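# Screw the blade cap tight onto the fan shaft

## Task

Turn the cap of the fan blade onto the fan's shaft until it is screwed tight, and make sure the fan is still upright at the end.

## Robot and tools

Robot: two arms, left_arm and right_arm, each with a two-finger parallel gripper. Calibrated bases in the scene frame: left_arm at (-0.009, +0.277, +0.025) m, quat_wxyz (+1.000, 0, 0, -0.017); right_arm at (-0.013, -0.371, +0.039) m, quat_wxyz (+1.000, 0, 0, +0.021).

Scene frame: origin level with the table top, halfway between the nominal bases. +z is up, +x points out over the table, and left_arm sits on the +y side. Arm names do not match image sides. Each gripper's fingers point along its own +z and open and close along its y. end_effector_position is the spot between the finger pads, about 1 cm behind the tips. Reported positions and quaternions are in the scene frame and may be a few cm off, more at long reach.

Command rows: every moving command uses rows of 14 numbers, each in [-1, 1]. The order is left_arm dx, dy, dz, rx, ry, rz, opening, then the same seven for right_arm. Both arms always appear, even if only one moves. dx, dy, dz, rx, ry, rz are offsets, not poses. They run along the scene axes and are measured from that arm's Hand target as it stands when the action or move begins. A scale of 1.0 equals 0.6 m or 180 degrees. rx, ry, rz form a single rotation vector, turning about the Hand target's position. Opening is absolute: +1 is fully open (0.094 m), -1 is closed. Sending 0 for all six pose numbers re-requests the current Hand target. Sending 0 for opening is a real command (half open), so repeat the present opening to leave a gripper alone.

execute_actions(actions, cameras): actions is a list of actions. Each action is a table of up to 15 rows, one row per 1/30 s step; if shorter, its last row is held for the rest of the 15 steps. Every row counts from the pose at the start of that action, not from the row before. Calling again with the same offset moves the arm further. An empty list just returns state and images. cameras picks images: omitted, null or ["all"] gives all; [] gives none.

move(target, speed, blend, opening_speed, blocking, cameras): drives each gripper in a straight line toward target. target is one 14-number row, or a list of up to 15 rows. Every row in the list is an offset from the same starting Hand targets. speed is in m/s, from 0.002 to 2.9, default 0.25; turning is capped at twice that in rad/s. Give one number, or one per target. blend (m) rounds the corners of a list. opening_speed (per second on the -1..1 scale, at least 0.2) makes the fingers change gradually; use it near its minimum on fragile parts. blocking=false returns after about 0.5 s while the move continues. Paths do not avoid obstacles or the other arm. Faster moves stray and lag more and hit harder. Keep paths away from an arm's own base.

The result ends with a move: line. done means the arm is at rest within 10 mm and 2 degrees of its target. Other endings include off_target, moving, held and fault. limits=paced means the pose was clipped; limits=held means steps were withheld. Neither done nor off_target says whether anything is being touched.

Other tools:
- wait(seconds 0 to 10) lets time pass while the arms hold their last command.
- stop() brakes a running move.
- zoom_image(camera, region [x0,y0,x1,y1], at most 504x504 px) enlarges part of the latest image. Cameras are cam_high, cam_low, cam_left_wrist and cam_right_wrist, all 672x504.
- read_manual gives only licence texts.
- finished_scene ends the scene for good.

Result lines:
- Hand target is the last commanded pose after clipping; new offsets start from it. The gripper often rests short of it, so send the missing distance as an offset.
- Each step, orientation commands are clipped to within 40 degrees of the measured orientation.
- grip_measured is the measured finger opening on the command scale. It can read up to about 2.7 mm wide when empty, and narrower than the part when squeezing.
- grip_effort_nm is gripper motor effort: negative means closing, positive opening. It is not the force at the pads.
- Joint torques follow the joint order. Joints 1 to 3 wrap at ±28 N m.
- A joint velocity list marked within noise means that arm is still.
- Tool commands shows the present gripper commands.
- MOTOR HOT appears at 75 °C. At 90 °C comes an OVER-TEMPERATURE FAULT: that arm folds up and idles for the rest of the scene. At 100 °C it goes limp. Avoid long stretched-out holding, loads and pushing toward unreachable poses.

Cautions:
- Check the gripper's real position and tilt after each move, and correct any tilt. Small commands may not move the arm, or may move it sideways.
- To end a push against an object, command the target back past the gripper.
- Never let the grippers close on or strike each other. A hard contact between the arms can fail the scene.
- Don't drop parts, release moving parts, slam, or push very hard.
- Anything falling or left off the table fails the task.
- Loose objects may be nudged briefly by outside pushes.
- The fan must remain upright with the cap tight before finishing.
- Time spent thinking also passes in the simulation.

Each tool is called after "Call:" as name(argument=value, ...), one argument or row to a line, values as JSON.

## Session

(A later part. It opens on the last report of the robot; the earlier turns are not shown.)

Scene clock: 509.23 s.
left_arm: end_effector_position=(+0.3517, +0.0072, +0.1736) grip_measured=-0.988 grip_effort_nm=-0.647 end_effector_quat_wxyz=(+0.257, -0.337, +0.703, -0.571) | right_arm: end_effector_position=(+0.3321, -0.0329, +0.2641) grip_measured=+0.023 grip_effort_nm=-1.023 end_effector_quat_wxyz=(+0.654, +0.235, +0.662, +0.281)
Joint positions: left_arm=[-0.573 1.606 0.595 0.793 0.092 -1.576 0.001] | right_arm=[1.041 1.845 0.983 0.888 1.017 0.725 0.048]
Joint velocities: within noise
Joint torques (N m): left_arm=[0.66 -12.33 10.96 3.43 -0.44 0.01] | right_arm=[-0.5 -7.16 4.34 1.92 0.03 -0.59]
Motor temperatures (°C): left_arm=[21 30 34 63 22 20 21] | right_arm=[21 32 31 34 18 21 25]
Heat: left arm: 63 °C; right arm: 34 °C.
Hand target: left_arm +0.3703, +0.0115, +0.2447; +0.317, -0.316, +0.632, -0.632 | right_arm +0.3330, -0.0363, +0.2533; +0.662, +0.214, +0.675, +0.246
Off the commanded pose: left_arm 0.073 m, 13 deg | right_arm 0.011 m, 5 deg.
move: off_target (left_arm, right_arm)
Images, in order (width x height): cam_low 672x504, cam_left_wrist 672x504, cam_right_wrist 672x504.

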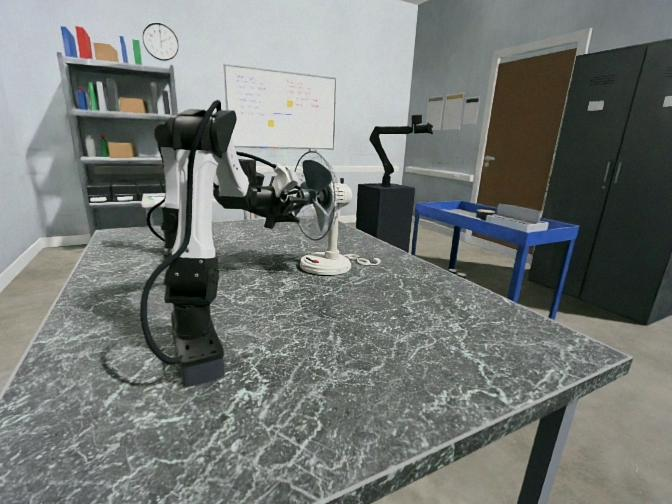

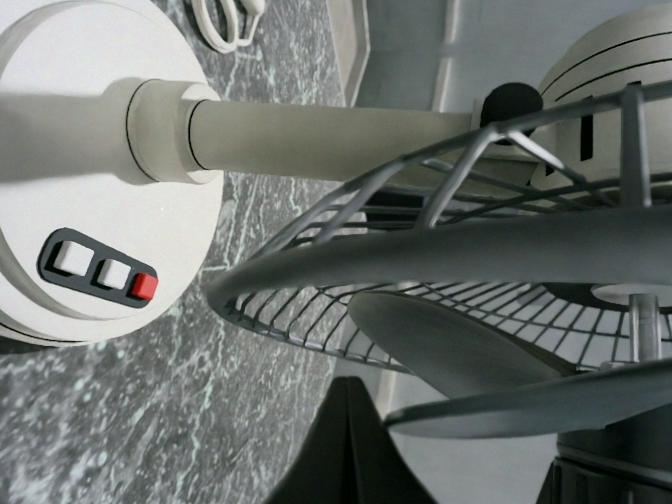

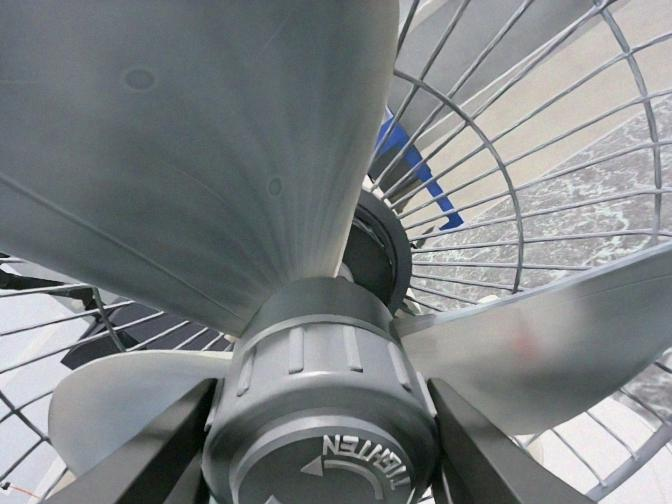

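Call:
move(
  target=[
    [-0.015,0.008,-0.09,0,0,0,-1,0,0,0.01,0.05,0.0025,0,-0.1],
    [-0.07,0.05,-0.09,0,0,0,-1,0,0,0.01,0.05,0.0025,0,-0.1],
    [-0.18,0.13,-0.07,0,0,0,-1,0,0,0.012,-0.24,-0.012,0,-0.1],
  ],
  speed=[0.1,0.12,0.2],
)

Scene clock: 513.97 s.
left_arm: end_effector_position=(+0.2644, +0.0872, +0.2050) grip_measured=-0.988 grip_effort_nm=-0.652 end_effector_quat_wxyz=(+0.316, -0.317, +0.630, -0.635) | right_arm: end_effector_position=(+0.3328, -0.0344, +0.2622) grip_measured=+0.023 grip_effort_nm=-1.023 end_effector_quat_wxyz=(+0.710, -0.046, +0.703, -0.005)
Joint positions: left_arm=[-0.535 1.099 0.121 0.983 0.074 -1.576 0.001] | right_arm=[1.039 1.845 0.983 0.877 1.022 -0.083 0.048]
Joint velocities: within noise
Joint torques (N m): left_arm=[0.2 -3.69 6.08 2.16 0.04 0.03] | right_arm=[-0.25 -8.55 5.41 1.91 -0.02 0.01]
Motor temperatures (°C): left_arm=[21 30 34 62 22 20 21] | right_arm=[21 32 31 34 18 21 25]
Heat: left arm: 62 °C; right arm: 34 °C.
Hand target: left_arm +0.2624, +0.0895, +0.2026; +0.317, -0.316, +0.632, -0.632 | right_arm +0.3330, -0.0364, +0.2605; +0.707, -0.049, +0.706, -0.015
Off the commanded pose: left_arm 0.004 m, 0 deg | right_arm 0.003 m, 1 deg.
move: done

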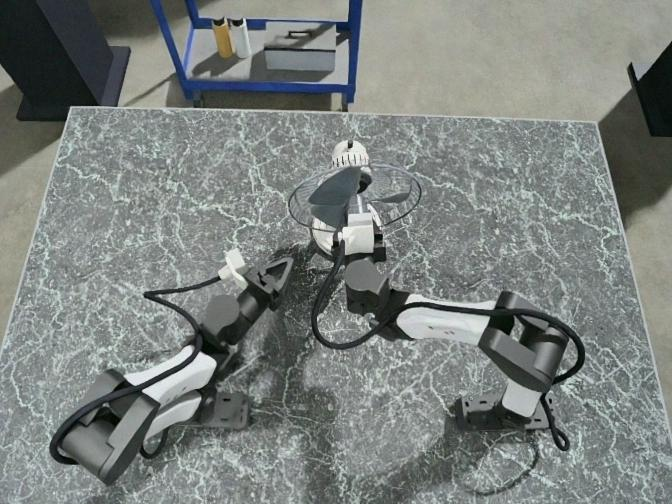

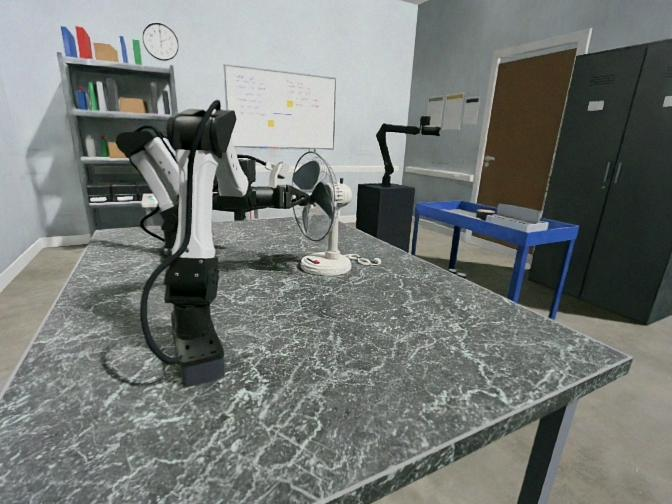

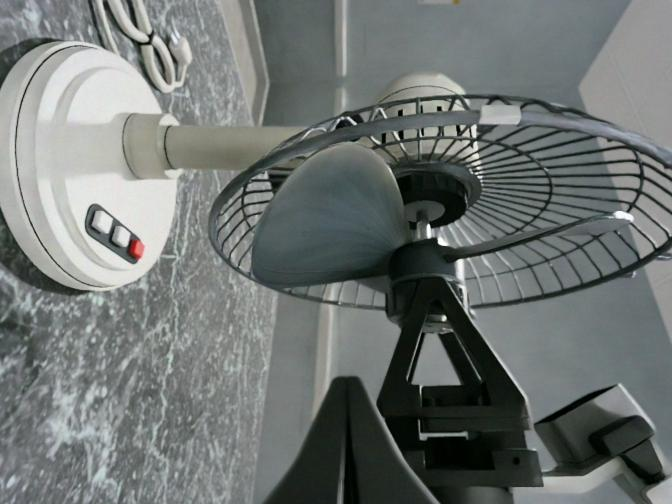

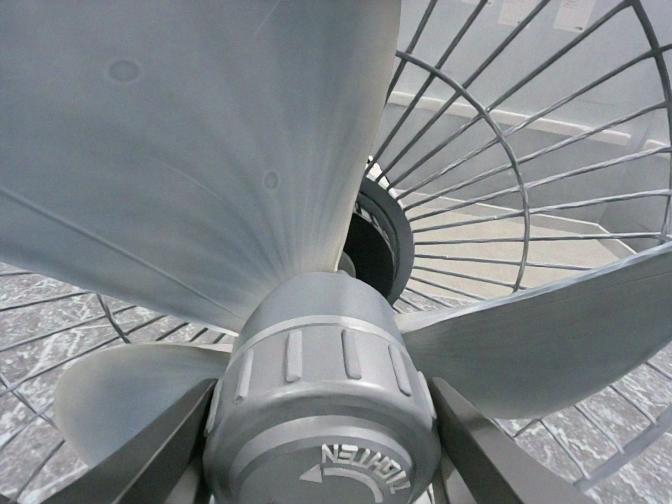

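Call:
zoom_image(
  camera="cam_left_wrist",
  region=[370, 220, 490, 345],
)

Scaled by 4.032 from the camera's 672x504 image, which has a finer 960x720 frame.

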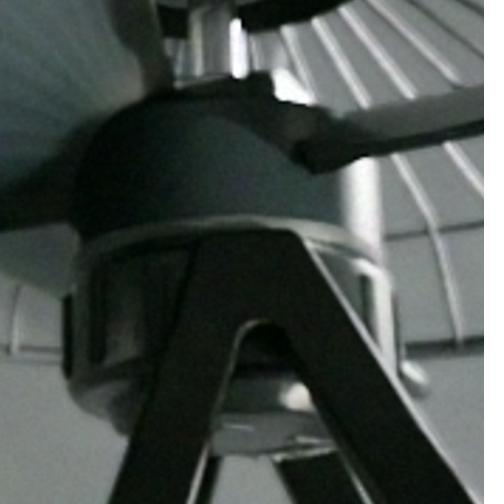

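Call:
move(
  target=[
    [0,0,0,0,0,0,-1,0,0.002,-0.008,0,0,0,-0.1],
    [0,0,0,0,0,0,-1,0,0.002,-0.008,0,0,0,0.2],
  ],
  speed=[0.03,0.03],
  opening_speed=0.8,
  cameras=["cam_right_wrist","cam_left_wrist","cam_low"],
)

Call:
zoom_image(
  camera="cam_left_wrist",
  region=[370, 220, 490, 345],
)

Scene clock: 523.37 s.
left_arm: end_effector_position=(+0.2644, +0.0872, +0.2048) grip_measured=-0.988 grip_effort_nm=-0.652 end_effector_quat_wxyz=(+0.316, -0.317, +0.630, -0.634) | right_arm: end_effector_position=(+0.3328, -0.0347, +0.2619) grip_measured=+0.198 grip_effort_nm=0.105 end_effector_quat_wxyz=(+0.709, -0.046, +0.703, -0.007)
Joint positions: left_arm=[-0.535 1.099 0.121 0.981 0.074 -1.576 0.001] | right_arm=[1.039 1.845 0.983 0.875 1.024 -0.086 0.056]
Joint velocities: within noise
Joint torques (N m): left_arm=[0.46 -3.63 6.12 2.11 0.01 0.05] | right_arm=[-0.25 -7.17 5.22 2.12 -0.04 0.03]
Motor temperatures (°C): left_arm=[21 29 33 62 22 20 21] | right_arm=[21 32 31 33 18 21 25]
Heat: left arm: 62 °C; right arm: 33 °C.
Hand target: left_arm +0.2624, +0.0896, +0.2026; +0.317, -0.316, +0.632, -0.632 | right_arm +0.3330, -0.0352, +0.2557; +0.707, -0.050, +0.706, -0.016
Off the commanded pose: left_arm 0.004 m, 0 deg | right_arm 0.006 m, 1 deg.
move: done
Images, in order (width x height): cam_low 672x504, cam_left_wrist 672x504, cam_right_wrist 672x504.

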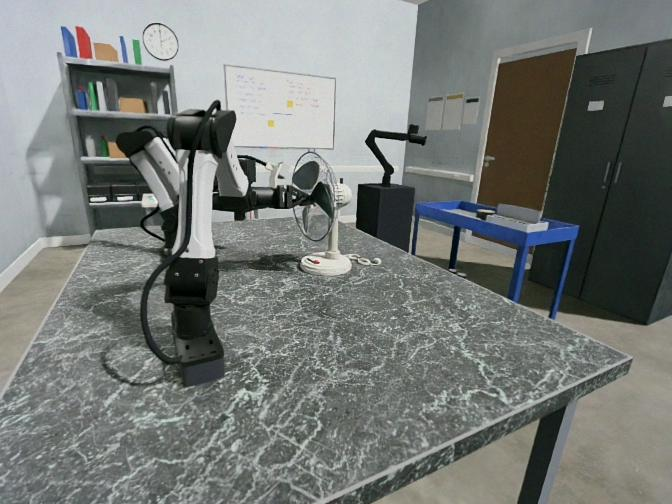

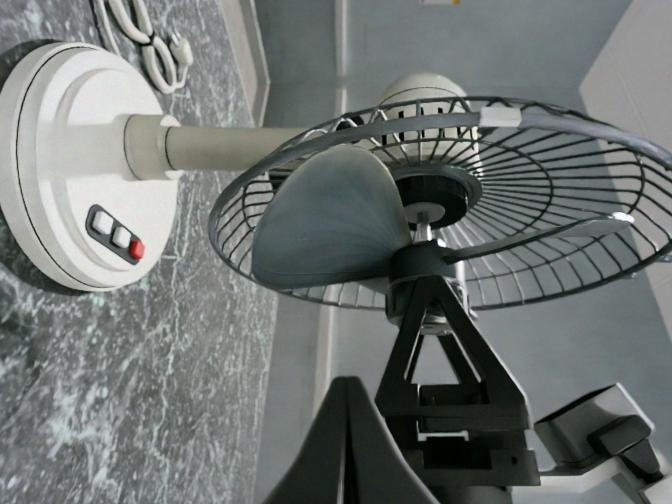

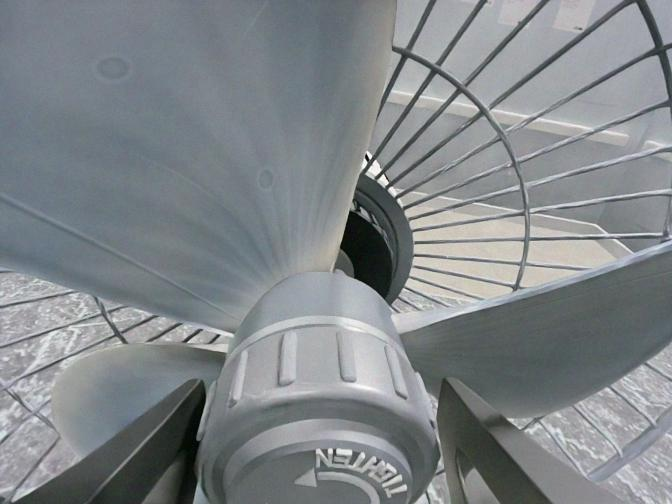

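Scaled by 4.032 from the camera's 672x504 image, which has a finer 960x720 frame.

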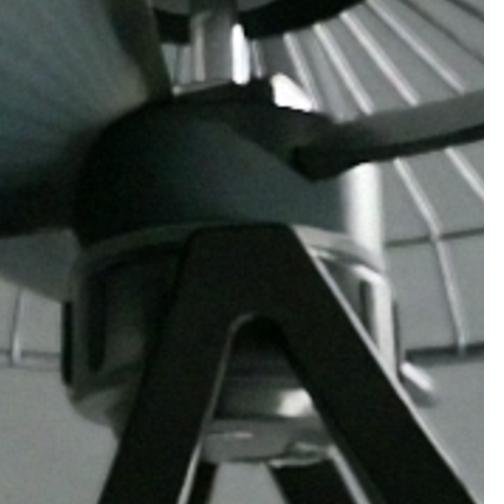

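Call:
move(
  target=[
    [0,0,0,0,0,0,-1,0,0,0,0,0,0,0.45],
    [0,0,0,0,0,0,-1,-0.07,0.0,0,0,0,0,0.45],
  ],
  speed=[0.05,0.12],
  opening_speed=1.5,
  cameras=["cam_right_wrist","cam_left_wrist"],
)

Call:
zoom_image(
  camera="cam_left_wrist",
  region=[370, 220, 490, 345],
)

Scene clock: 525.33 s.
left_arm: end_effector_position=(+0.2644, +0.0871, +0.2048) grip_measured=-0.988 grip_effort_nm=-0.652 end_effector_quat_wxyz=(+0.315, -0.317, +0.631, -0.634) | right_arm: end_effector_position=(+0.2940, -0.0288, +0.2403) grip_measured=+0.448 grip_effort_nm=0.105 end_effector_quat_wxyz=(+0.699, -0.068, +0.712, -0.025)
Joint positions: left_arm=[-0.535 1.099 0.121 0.981 0.074 -1.576 0.001] | right_arm=[1.142 1.838 0.912 0.875 1.123 -0.086 0.068]
Joint velocities: within noise
Joint torques (N m): left_arm=[0.24 -3.59 6.13 2.15 0.04 0.02] | right_arm=[0.02 -11.33 4.42 2.32 0.04 0.07]
Motor temperatures (°C): left_arm=[21 29 32 62 22 20 21] | right_arm=[21 32 31 33 18 21 25]
Heat: left arm: 62 °C; right arm: 33 °C.
Hand target: left_arm +0.2623, +0.0895, +0.2026; +0.317, -0.316, +0.632, -0.632 | right_arm +0.2910, -0.0351, +0.2557; +0.707, -0.050, +0.706, -0.015
Off the commanded pose: left_arm 0.004 m, 0 deg | right_arm 0.017 m, 3 deg.
move: off_target (right_arm)
Images, in order (width x height): cam_left_wrist 672x504, cam_right_wrist 672x504.

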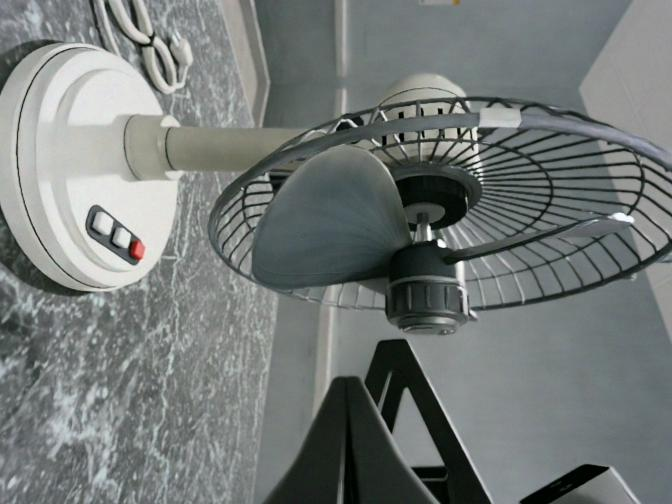

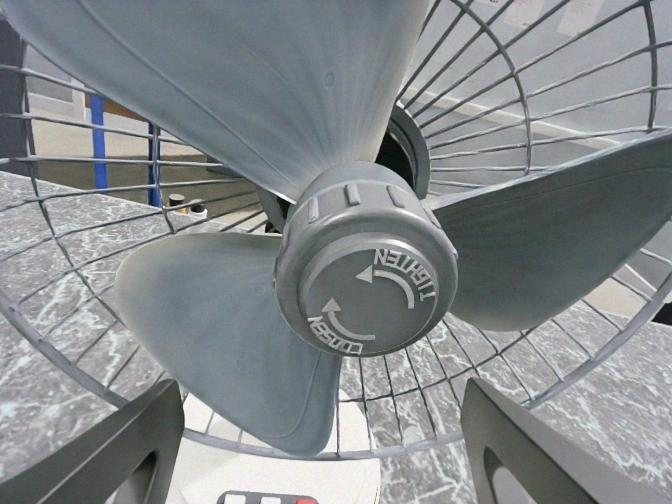

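Scaled by 4.032 from the camera's 672x504 image, which has a finer 960x720 frame.

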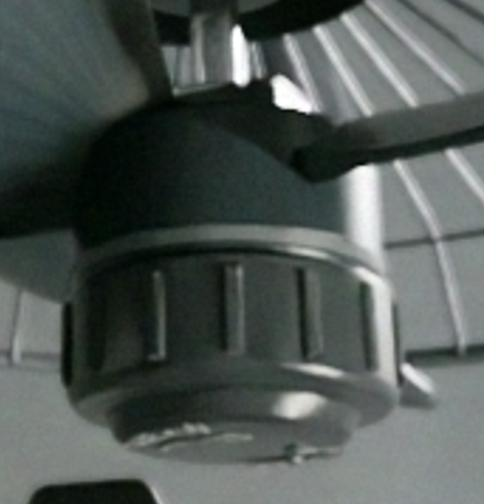

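Call:
zoom_image(
  camera="cam_left_wrist",
  region=[380, 265, 480, 325],
)

Call:
zoom_image(
  camera="cam_right_wrist",
  region=[250, 140, 480, 380],
)

Scaled by 5.040 from the camera's 672x504 image, which has a finer 960x720 frame.

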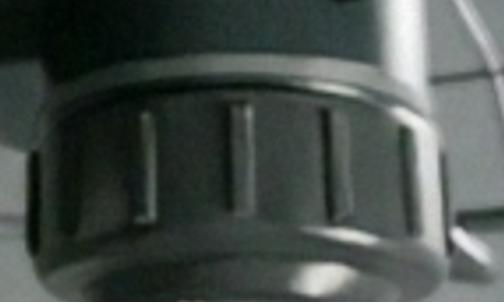

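Scaled by 2.100 from the camera's 672x504 image, which has a finer 960x720 frame.

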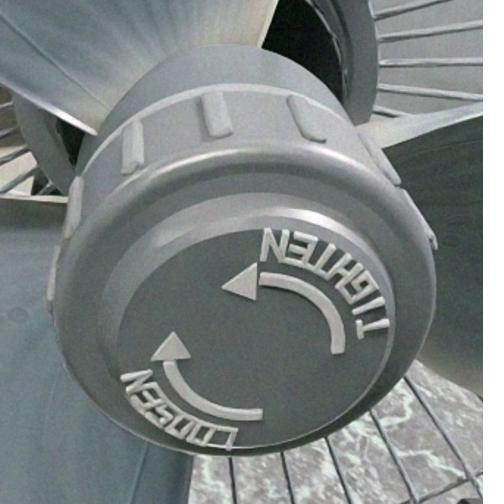

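Call:
move(
  target=[
    [0,-0.01,0.02,0,0,0,-1,-0.12,-0.02,0.01,0,0,0,0.45],
    [0.0237,-0.131,0.079,0,0,0,-1,-0.16,-0.15,0.01,0,0,0,0.45],
  ],
  speed=[0.25,0.2],
  cameras=["cam_low","cam_left_wrist"],
)

Call:
zoom_image(
  camera="cam_left_wrist",
  region=[300, 200, 500, 350],
)

Scene clock: 528.13 s.
left_arm: end_effector_position=(+0.2723, +0.0139, +0.2405) grip_measured=-0.988 grip_effort_nm=-0.642 end_effector_quat_wxyz=(+0.309, -0.315, +0.639, -0.630) | right_arm: end_effector_position=(+0.1974, -0.1206, +0.2600) grip_measured=+0.448 grip_effort_nm=0.105 end_effector_quat_wxyz=(+0.706, -0.054, +0.706, -0.015)
Joint positions: left_arm=[-0.795 1.233 0.39 0.826 -0.173 -1.576 0.001] | right_arm=[1.369 1.371 0.493 0.866 1.354 -0.086 0.068]
Joint velocities: within noise
Joint torques (N m): left_arm=[-0.62 -3.41 10.99 2.09 -0.2 0.06] | right_arm=[0.58 -5.72 4.23 1.85 0.04 0.06]
Motor temperatures (°C): left_arm=[21 29 33 62 22 20 21] | right_arm=[21 32 30 33 18 21 25]
Heat: left arm: 62 °C; right arm: 33 °C.
Hand target: left_arm +0.2766, +0.0110, +0.2500; +0.317, -0.316, +0.632, -0.632 | right_arm +0.1950, -0.1251, +0.2618; +0.707, -0.049, +0.706, -0.015
Off the commanded pose: left_arm 0.011 m, 1 deg | right_arm 0.005 m, 1 deg.
move: off_target (left_arm)
Images, in order (width x height): cam_low 672x504, cam_left_wrist 672x504.

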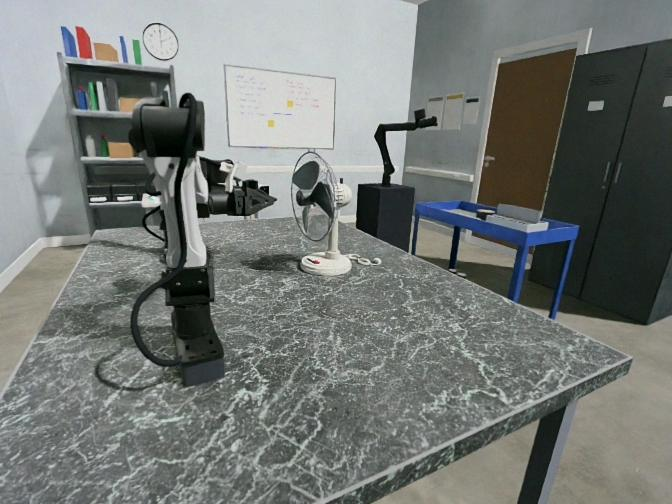

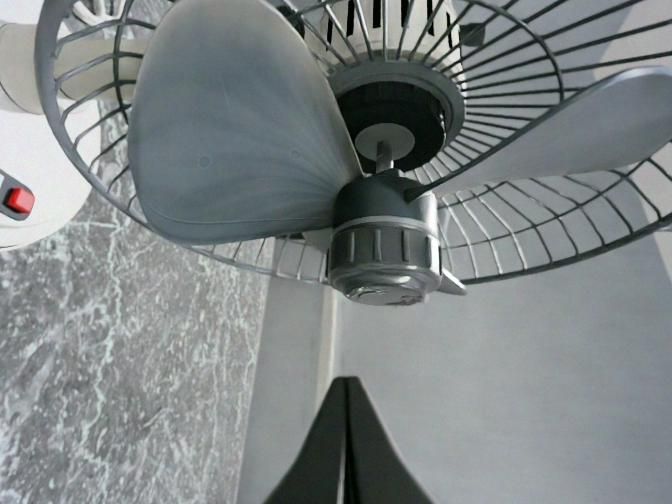

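Scaled by 2.520 from the camera's 672x504 image, which has a finer 960x720 frame.

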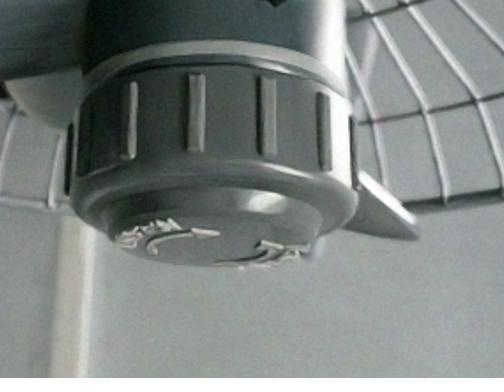

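Call:
zoom_image(
  camera="cam_left_wrist",
  region=[325, 200, 445, 260],
)

Call:
zoom_image(
  camera="cam_left_wrist",
  region=[320, 100, 460, 220],
)

Scaled by 4.200 from the camera's 672x504 image, which has a finer 960x720 frame.

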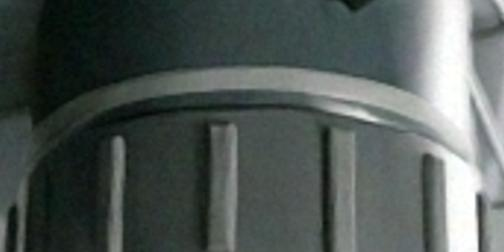

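Scaled by 3.600 from the camera's 672x504 image, which has a finer 960x720 frame.

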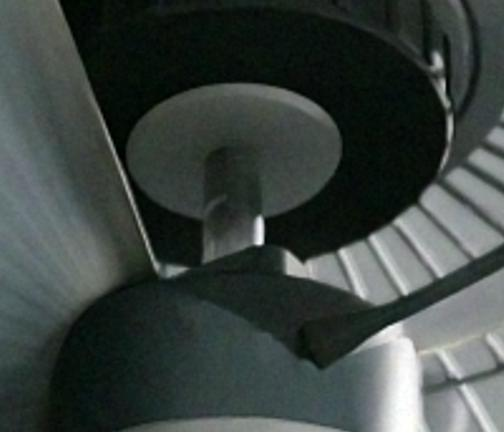

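Call:
move(
  target=[
    [-0.0238,0.131,-0.079,0,0,0,-1,0.075,0.0585,0.005,0.16,0.008,0,0.45],
    [-0.0238,0.131,-0.079,0,0,0,-1,0.1667,0.1485,0.0037,0.311,0.0156,0,0.45],
  ],
  speed=[0.25,0.15],
  cameras=["cam_right_wrist","cam_left_wrist"],
)

Scene clock: 532.80 s.
left_arm: end_effector_position=(+0.2642, +0.0874, +0.1986) grip_measured=-0.988 grip_effort_nm=-0.652 end_effector_quat_wxyz=(+0.311, -0.322, +0.638, -0.626) | right_arm: end_effector_position=(+0.2903, -0.0405, +0.2573) grip_measured=+0.448 grip_effort_nm=0.095 end_effector_quat_wxyz=(+0.633, +0.278, +0.654, +0.308)
Joint positions: left_arm=[-0.535 1.096 0.121 0.952 0.073 -1.576 0.001] | right_arm=[1.14 1.769 0.886 0.86 1.13 0.875 0.068]
Joint velocities: within noise
Joint torques (N m): left_arm=[0.31 -3.54 6.11 2.41 0.03 0.04] | right_arm=[-0.98 -6.63 7.69 1.96 -0.19 0.15]
Motor temperatures (°C): left_arm=[21 28 33 62 22 20 21] | right_arm=[21 32 31 34 18 21 25]
Heat: left arm: 62 °C; right arm: 34 °C.
Hand target: left_arm +0.2623, +0.0895, +0.2027; +0.317, -0.316, +0.632, -0.632 | right_arm +0.2950, -0.0360, +0.2639; +0.630, +0.288, +0.647, +0.319
Off the commanded pose: left_arm 0.005 m, 1 deg | right_arm 0.009 m, 2 deg.
move: done
Images, in order (width x height): cam_left_wrist 672x504, cam_right_wrist 672x504.

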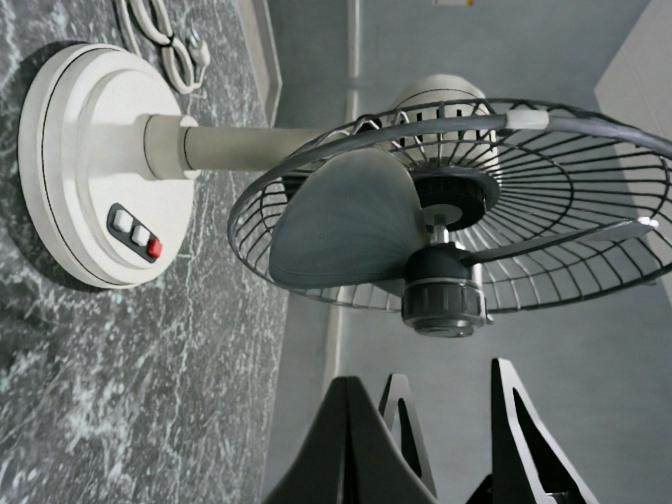

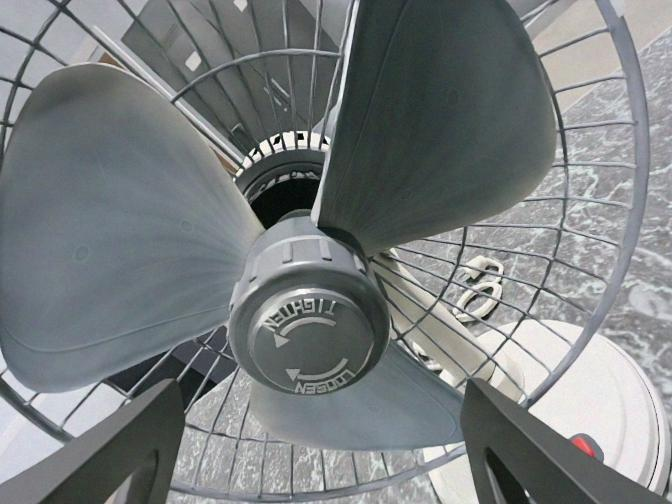

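Call:
move(
  target=[
    [0,0,0,0,0,0,-1,0.058,0.0035,0.005,0,0,0,0.45],
  ],
  speed=0.1,
  cameras=["cam_right_wrist","cam_left_wrist"],
)

Call:
zoom_image(
  camera="cam_left_wrist",
  region=[380, 220, 500, 345],
)

Scene clock: 534.17 s.
left_arm: end_effector_position=(+0.2642, +0.0873, +0.1986) grip_measured=-0.988 grip_effort_nm=-0.642 end_effector_quat_wxyz=(+0.311, -0.322, +0.638, -0.626) | right_arm: end_effector_position=(+0.3254, -0.0393, +0.2608) grip_measured=+0.448 grip_effort_nm=0.095 end_effector_quat_wxyz=(+0.633, +0.280, +0.653, +0.307)
Joint positions: left_arm=[-0.535 1.096 0.121 0.952 0.073 -1.576 0.001] | right_arm=[1.053 1.815 0.963 0.83 1.047 0.876 0.068]
Joint velocities: within noise
Joint torques (N m): left_arm=[0.29 -3.44 6.23 2.42 0.03 0.02] | right_arm=[-0.51 -6.72 7.9 2.04 -0.18 0.16]
Motor temperatures (°C): left_arm=[21 28 32 61 22 20 21] | right_arm=[21 32 31 34 18 21 25]
Heat: left arm: 61 °C; right arm: 34 °C.
Hand target: left_arm +0.2623, +0.0895, +0.2027; +0.317, -0.316, +0.632, -0.632 | right_arm +0.3298, -0.0340, +0.2669; +0.630, +0.288, +0.647, +0.319
Off the commanded pose: left_arm 0.005 m, 1 deg | right_arm 0.009 m, 2 deg.
move: done
Images, in order (width x height): cam_left_wrist 672x504, cam_right_wrist 672x504.

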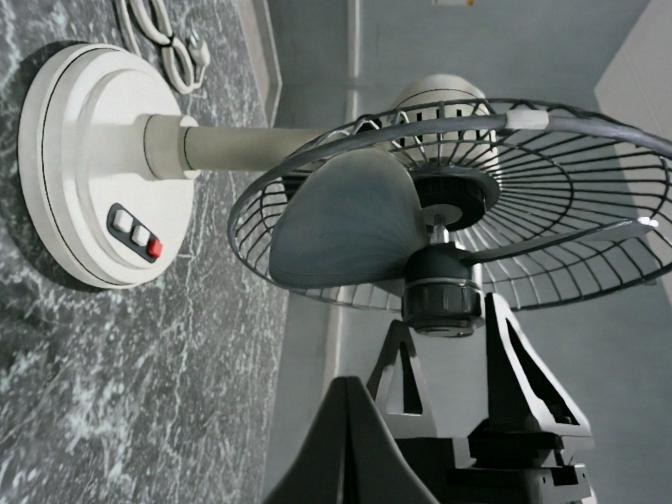

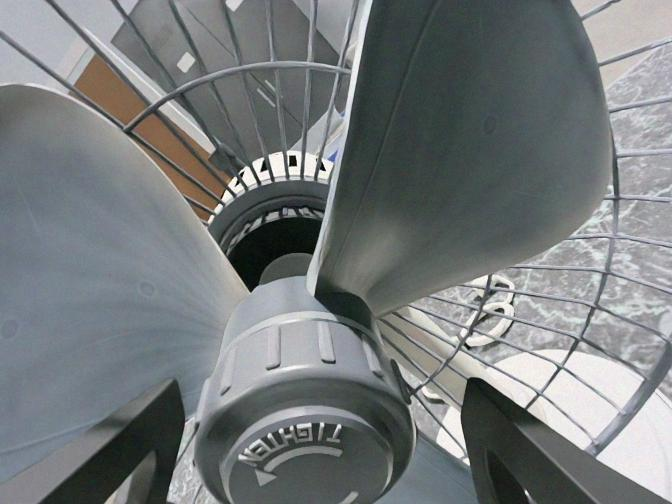

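Scaled by 4.032 from the camera's 672x504 image, which has a finer 960x720 frame.

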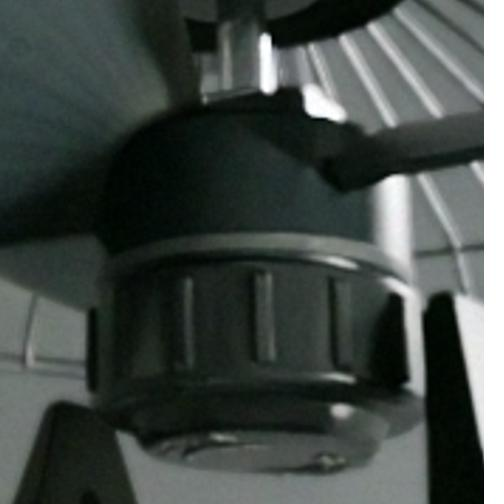

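Call:
move(
  target=[
    [0,0,0,0,0,0,-1,0,0.0105,0,0,0,0,0.45],
  ],
  speed=0.05,
  cameras=["cam_right_wrist"],
)

Scene clock: 535.97 s.
left_arm: end_effector_position=(+0.2642, +0.0873, +0.1986) grip_measured=-0.988 grip_effort_nm=-0.652 end_effector_quat_wxyz=(+0.311, -0.322, +0.638, -0.626) | right_arm: end_effector_position=(+0.3280, -0.0341, +0.2608) grip_measured=+0.448 grip_effort_nm=0.095 end_effector_quat_wxyz=(+0.632, +0.280, +0.654, +0.308)
Joint positions: left_arm=[-0.535 1.096 0.121 0.952 0.073 -1.576 0.001] | right_arm=[1.053 1.833 0.988 0.824 1.046 0.876 0.068]
Joint velocities: within noise
Joint torques (N m): left_arm=[0.31 -3.48 6.19 2.42 0.04 0.05] | right_arm=[0.05 -6.91 7.86 2.02 -0.06 0.16]
Motor temperatures (°C): left_arm=[21 28 32 61 22 20 21] | right_arm=[21 32 31 34 18 21 24]
Heat: left arm: 61 °C; right arm: 34 °C.
Hand target: left_arm +0.2623, +0.0895, +0.2027; +0.317, -0.316, +0.632, -0.632 | right_arm +0.3298, -0.0276, +0.2668; +0.630, +0.287, +0.647, +0.319
Off the commanded pose: left_arm 0.005 m, 1 deg | right_arm 0.009 m, 2 deg.
move: done
Images, in order (width x height): cam_right_wrist 672x504.

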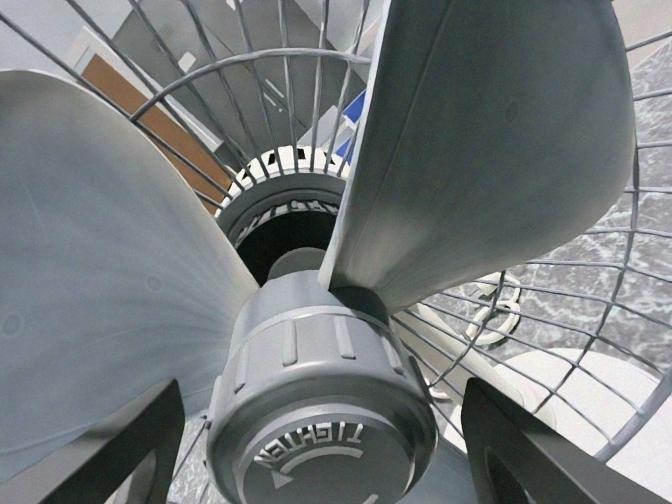

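Call:
move(
  target=[
    [0,0,0,0,0,0,-1,0,0,0,0,0,0,-0.1],
    [0.12,-0.09,0.03,0,0,0,-1,0,-0.005,-0.006,0,0,0,-0.1],
    [0.18,-0.12,0.0542,0,0,0,-1,0,-0.008,-0.006,-0.05,-0.0025,0,-0.1],
    [0.18,-0.135,0.04,0,0,0,-1,0,-0.008,-0.006,-0.25,-0.0125,0,-0.1],
  ],
  speed=[0.05,0.25,0.15,0.4],
  opening_speed=1.0,
  cameras=["cam_right_wrist","cam_left_wrist"],
)

Scene clock: 540.03 s.
left_arm: end_effector_position=(+0.3636, +0.0119, +0.2038) grip_measured=-0.988 grip_effort_nm=-0.647 end_effector_quat_wxyz=(+0.297, -0.326, +0.656, -0.613) | right_arm: end_effector_position=(+0.3281, -0.0338, +0.2620) grip_measured=+0.028 grip_effort_nm=-1.028 end_effector_quat_wxyz=(+0.702, +0.026, +0.709, +0.061)
Joint positions: left_arm=[-0.561 1.629 0.592 0.965 0.063 -1.576 0.001] | right_arm=[1.053 1.833 0.988 0.83 1.045 0.135 0.048]
Joint velocities: within noise
Joint torques (N m): left_arm=[-0.51 -7.04 9.95 2.66 -0.21 0] | right_arm=[-0.47 -7.38 6.2 2.19 -0.11 -0.32]
Motor temperatures (°C): left_arm=[21 28 33 61 22 20 21] | right_arm=[21 32 31 34 18 21 25]
Heat: left arm: 61 °C; right arm: 34 °C.
Hand target: left_arm +0.3703, +0.0085, +0.2266; +0.317, -0.316, +0.632, -0.632 | right_arm +0.3298, -0.0324, +0.2633; +0.705, +0.018, +0.707, +0.052
Off the commanded pose: left_arm 0.024 m, 4 deg | right_arm 0.003 m, 1 deg.
move: off_target (left_arm)
Images, in order (width x height): cam_left_wrist 672x504, cam_right_wrist 672x504.

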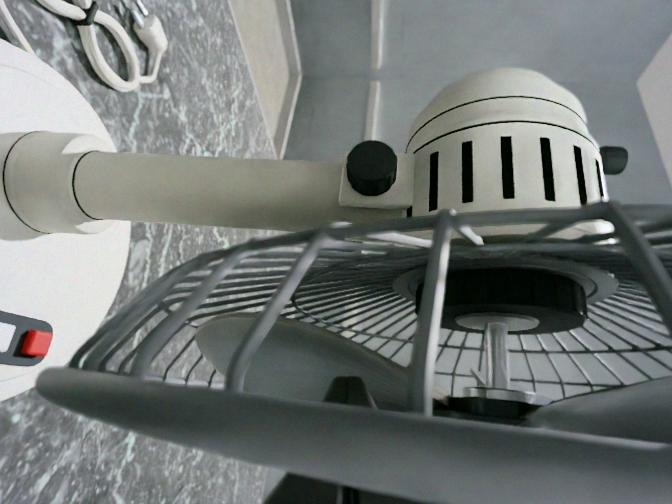

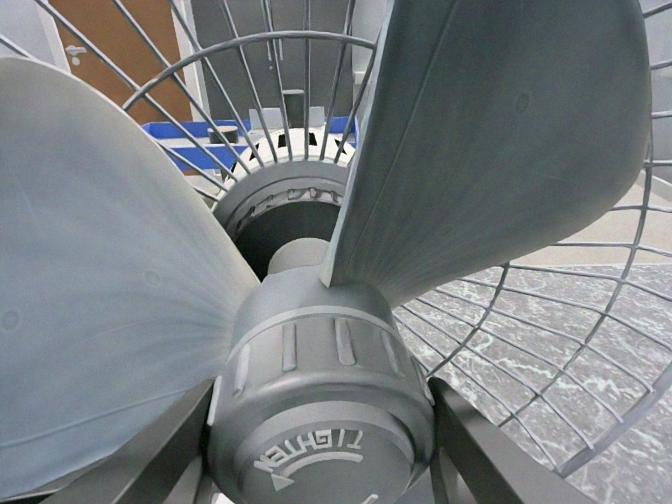

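Call:
move(
  target=[
    [0,0,0,0,0,0,-1,0,0,0,-0.13,-0.0065,0,-0.1],
  ],
  speed=0.35,
  cameras=["cam_right_wrist","cam_left_wrist"],
)

Scene clock: 541.67 s.
left_arm: end_effector_position=(+0.3600, +0.0099, +0.1836) grip_measured=-0.988 grip_effort_nm=-0.647 end_effector_quat_wxyz=(+0.280, -0.336, +0.680, -0.588) | right_arm: end_effector_position=(+0.3298, -0.0353, +0.2679) grip_measured=+0.027 grip_effort_nm=-1.023 end_effector_quat_wxyz=(+0.708, -0.095, +0.697, -0.063)
Joint positions: left_arm=[-0.569 1.635 0.592 0.891 0.063 -1.576 0.001] | right_arm=[1.048 1.833 0.988 0.867 1.043 -0.243 0.048]
Joint velocities: within noise
Joint torques (N m): left_arm=[0.05 -8.24 9.37 3.33 -0.22 0] | right_arm=[0.14 -7.42 6.13 1.79 -0.11 -0.61]
Motor temperatures (°C): left_arm=[21 28 33 63 22 20 21] | right_arm=[21 32 31 34 18 21 25]
Heat: left arm: 63 °C; right arm: 34 °C.
Hand target: left_arm +0.3703, +0.0085, +0.2266; +0.317, -0.316, +0.632, -0.632 | right_arm +0.3298, -0.0324, +0.2634; +0.701, -0.125, +0.696, -0.092
Off the commanded pose: left_arm 0.044 m, 9 deg | right_arm 0.005 m, 5 deg.
move: off_target (left_arm, right_arm)
Images, in order (width x height): cam_left_wrist 672x504, cam_right_wrist 672x504.

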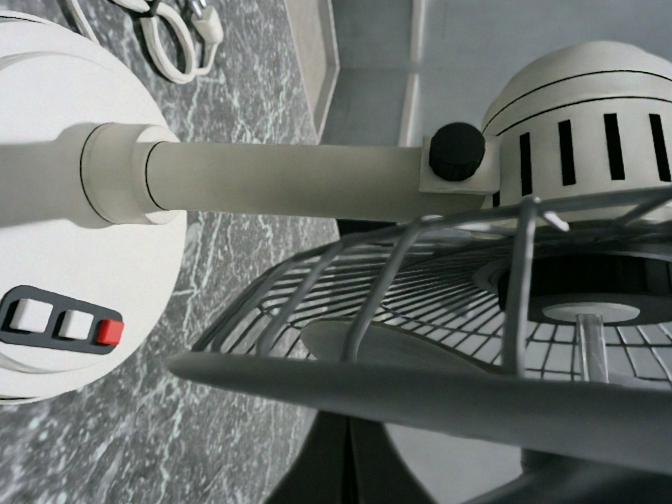

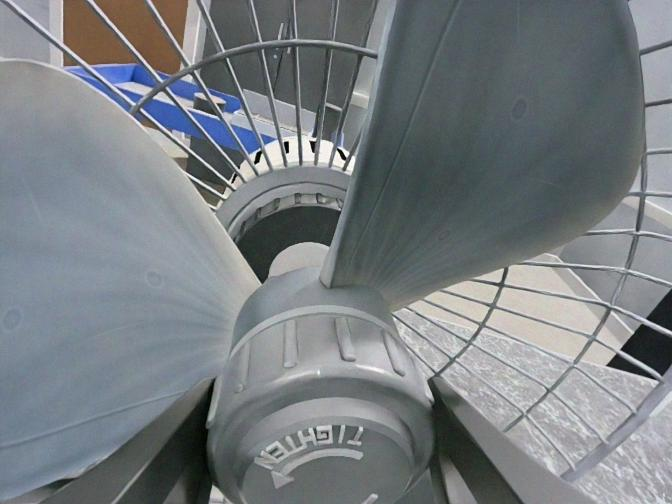

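Call:
move(
  target=[
    [0,0,0.01,0,0,0,-1,0,0,-0.012,-0.07,-0.0035,0,-0.1],
  ],
  speed=0.25,
  cameras=["cam_right_wrist","cam_left_wrist"],
)

Scene clock: 543.17 s.
left_arm: end_effector_position=(+0.3584, +0.0108, +0.1732) grip_measured=-0.988 grip_effort_nm=-0.647 end_effector_quat_wxyz=(+0.272, -0.343, +0.692, -0.574) | right_arm: end_effector_position=(+0.3302, -0.0343, +0.2696) grip_measured=+0.027 grip_effort_nm=-1.028 end_effector_quat_wxyz=(+0.703, -0.165, +0.679, -0.136)
Joint positions: left_arm=[-0.569 1.635 0.592 0.848 0.064 -1.576 0.001] | right_arm=[1.048 1.842 0.988 0.902 1.041 -0.472 0.048]
Joint velocities: within noise
Joint torques (N m): left_arm=[-0.14 -10.63 9.95 3.54 -0.23 0.01] | right_arm=[0.09 -6.6 4.97 1.78 -0.1 -0.53]
Motor temperatures (°C): left_arm=[21 28 33 64 22 20 21] | right_arm=[21 32 31 34 18 21 25]
Heat: left arm: 64 °C; right arm: 34 °C.
Hand target: left_arm +0.3703, +0.0085, +0.2326; +0.317, -0.316, +0.632, -0.632 | right_arm +0.3298, -0.0324, +0.2562; +0.687, -0.201, +0.678, -0.168
Off the commanded pose: left_arm 0.061 m, 11 deg | right_arm 0.014 m, 6 deg.
move: off_target (left_arm, right_arm)
Images, in order (width x height): cam_left_wrist 672x504, cam_right_wrist 672x504.

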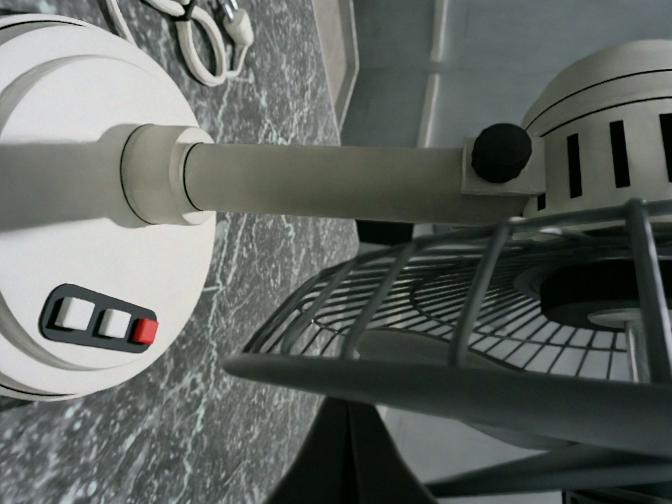

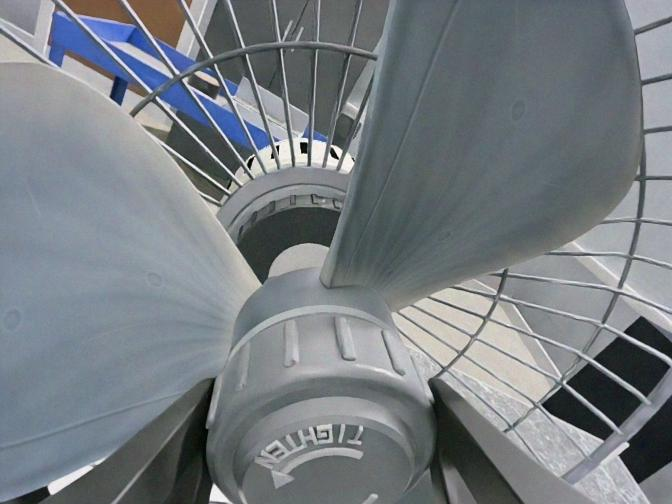

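Call:
move(
  target=[
    [-0.015,0.008,-0.08,0,0,0,-1,0,0,0.003,0.08,0.004,0,-0.1],
    [-0.07,0.05,-0.08,0,0,0,-1,0,0,0.003,0.08,0.004,0,-0.1],
    [-0.18,0.13,-0.06,0,0,0,-1,0,0,0.003,0.139,0.007,0,-0.1],
    [-0.19,0.137,-0.06,0,0,0,-1,0,0,0.003,0.139,0.007,0,0.45],
  ],
  speed=[0.1,0.15,0.25,0.1],
  opening_speed=1.0,
)

Scene clock: 547.37 s.
left_arm: end_effector_position=(+0.2578, +0.0890, +0.1972) grip_measured=-0.988 grip_effort_nm=-0.657 end_effector_quat_wxyz=(+0.315, -0.318, +0.631, -0.633) | right_arm: end_effector_position=(+0.3300, -0.0355, +0.2638) grip_measured=+0.448 grip_effort_nm=0.100 end_effector_quat_wxyz=(+0.709, -0.047, +0.704, -0.019)
Joint positions: left_arm=[-0.549 1.098 0.084 1.014 0.059 -1.576 0.001] | right_arm=[1.049 1.842 0.988 0.865 1.051 -0.103 0.068]
Joint velocities: within noise
Joint torques (N m): left_arm=[0.2 -3.41 6.43 2.17 0.03 0.03] | right_arm=[-0.09 -6.99 5.27 2.11 -0.19 0.24]
Motor temperatures (°C): left_arm=[21 28 33 64 22 20 21] | right_arm=[21 31 31 34 18 21 25]
Heat: left arm: 64 °C; right arm: 34 °C.
Hand target: left_arm +0.2564, +0.0908, +0.1966; +0.317, -0.316, +0.632, -0.632 | right_arm +0.3298, -0.0324, +0.2580; +0.707, -0.049, +0.706, -0.015
Off the commanded pose: left_arm 0.002 m, 0 deg | right_arm 0.007 m, 1 deg.
move: done

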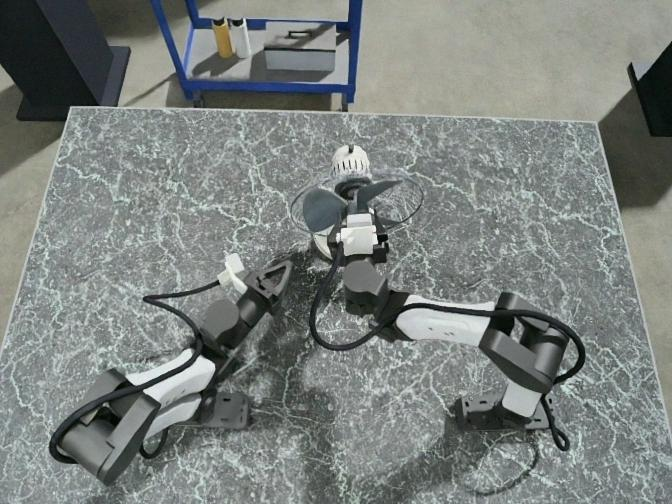

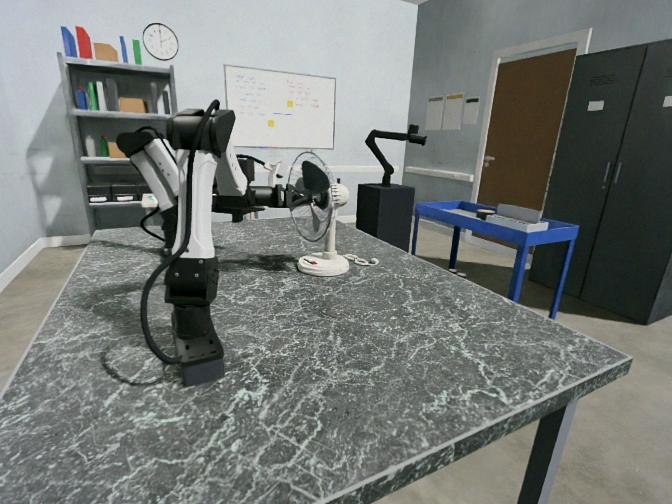

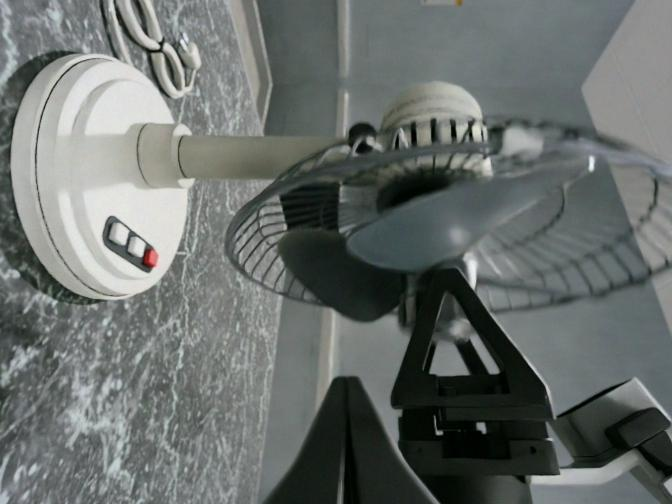

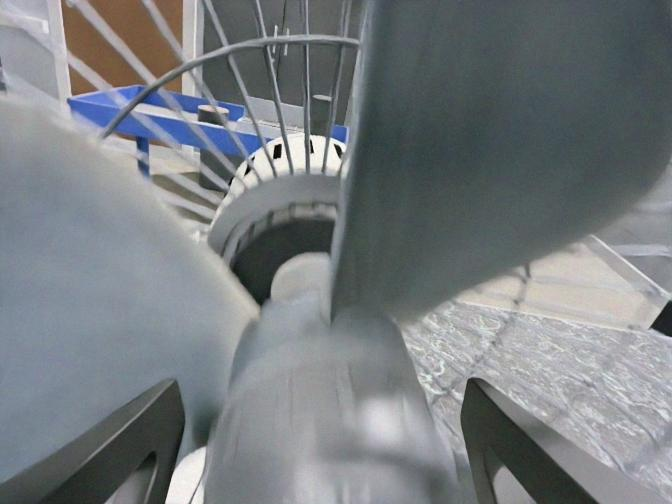

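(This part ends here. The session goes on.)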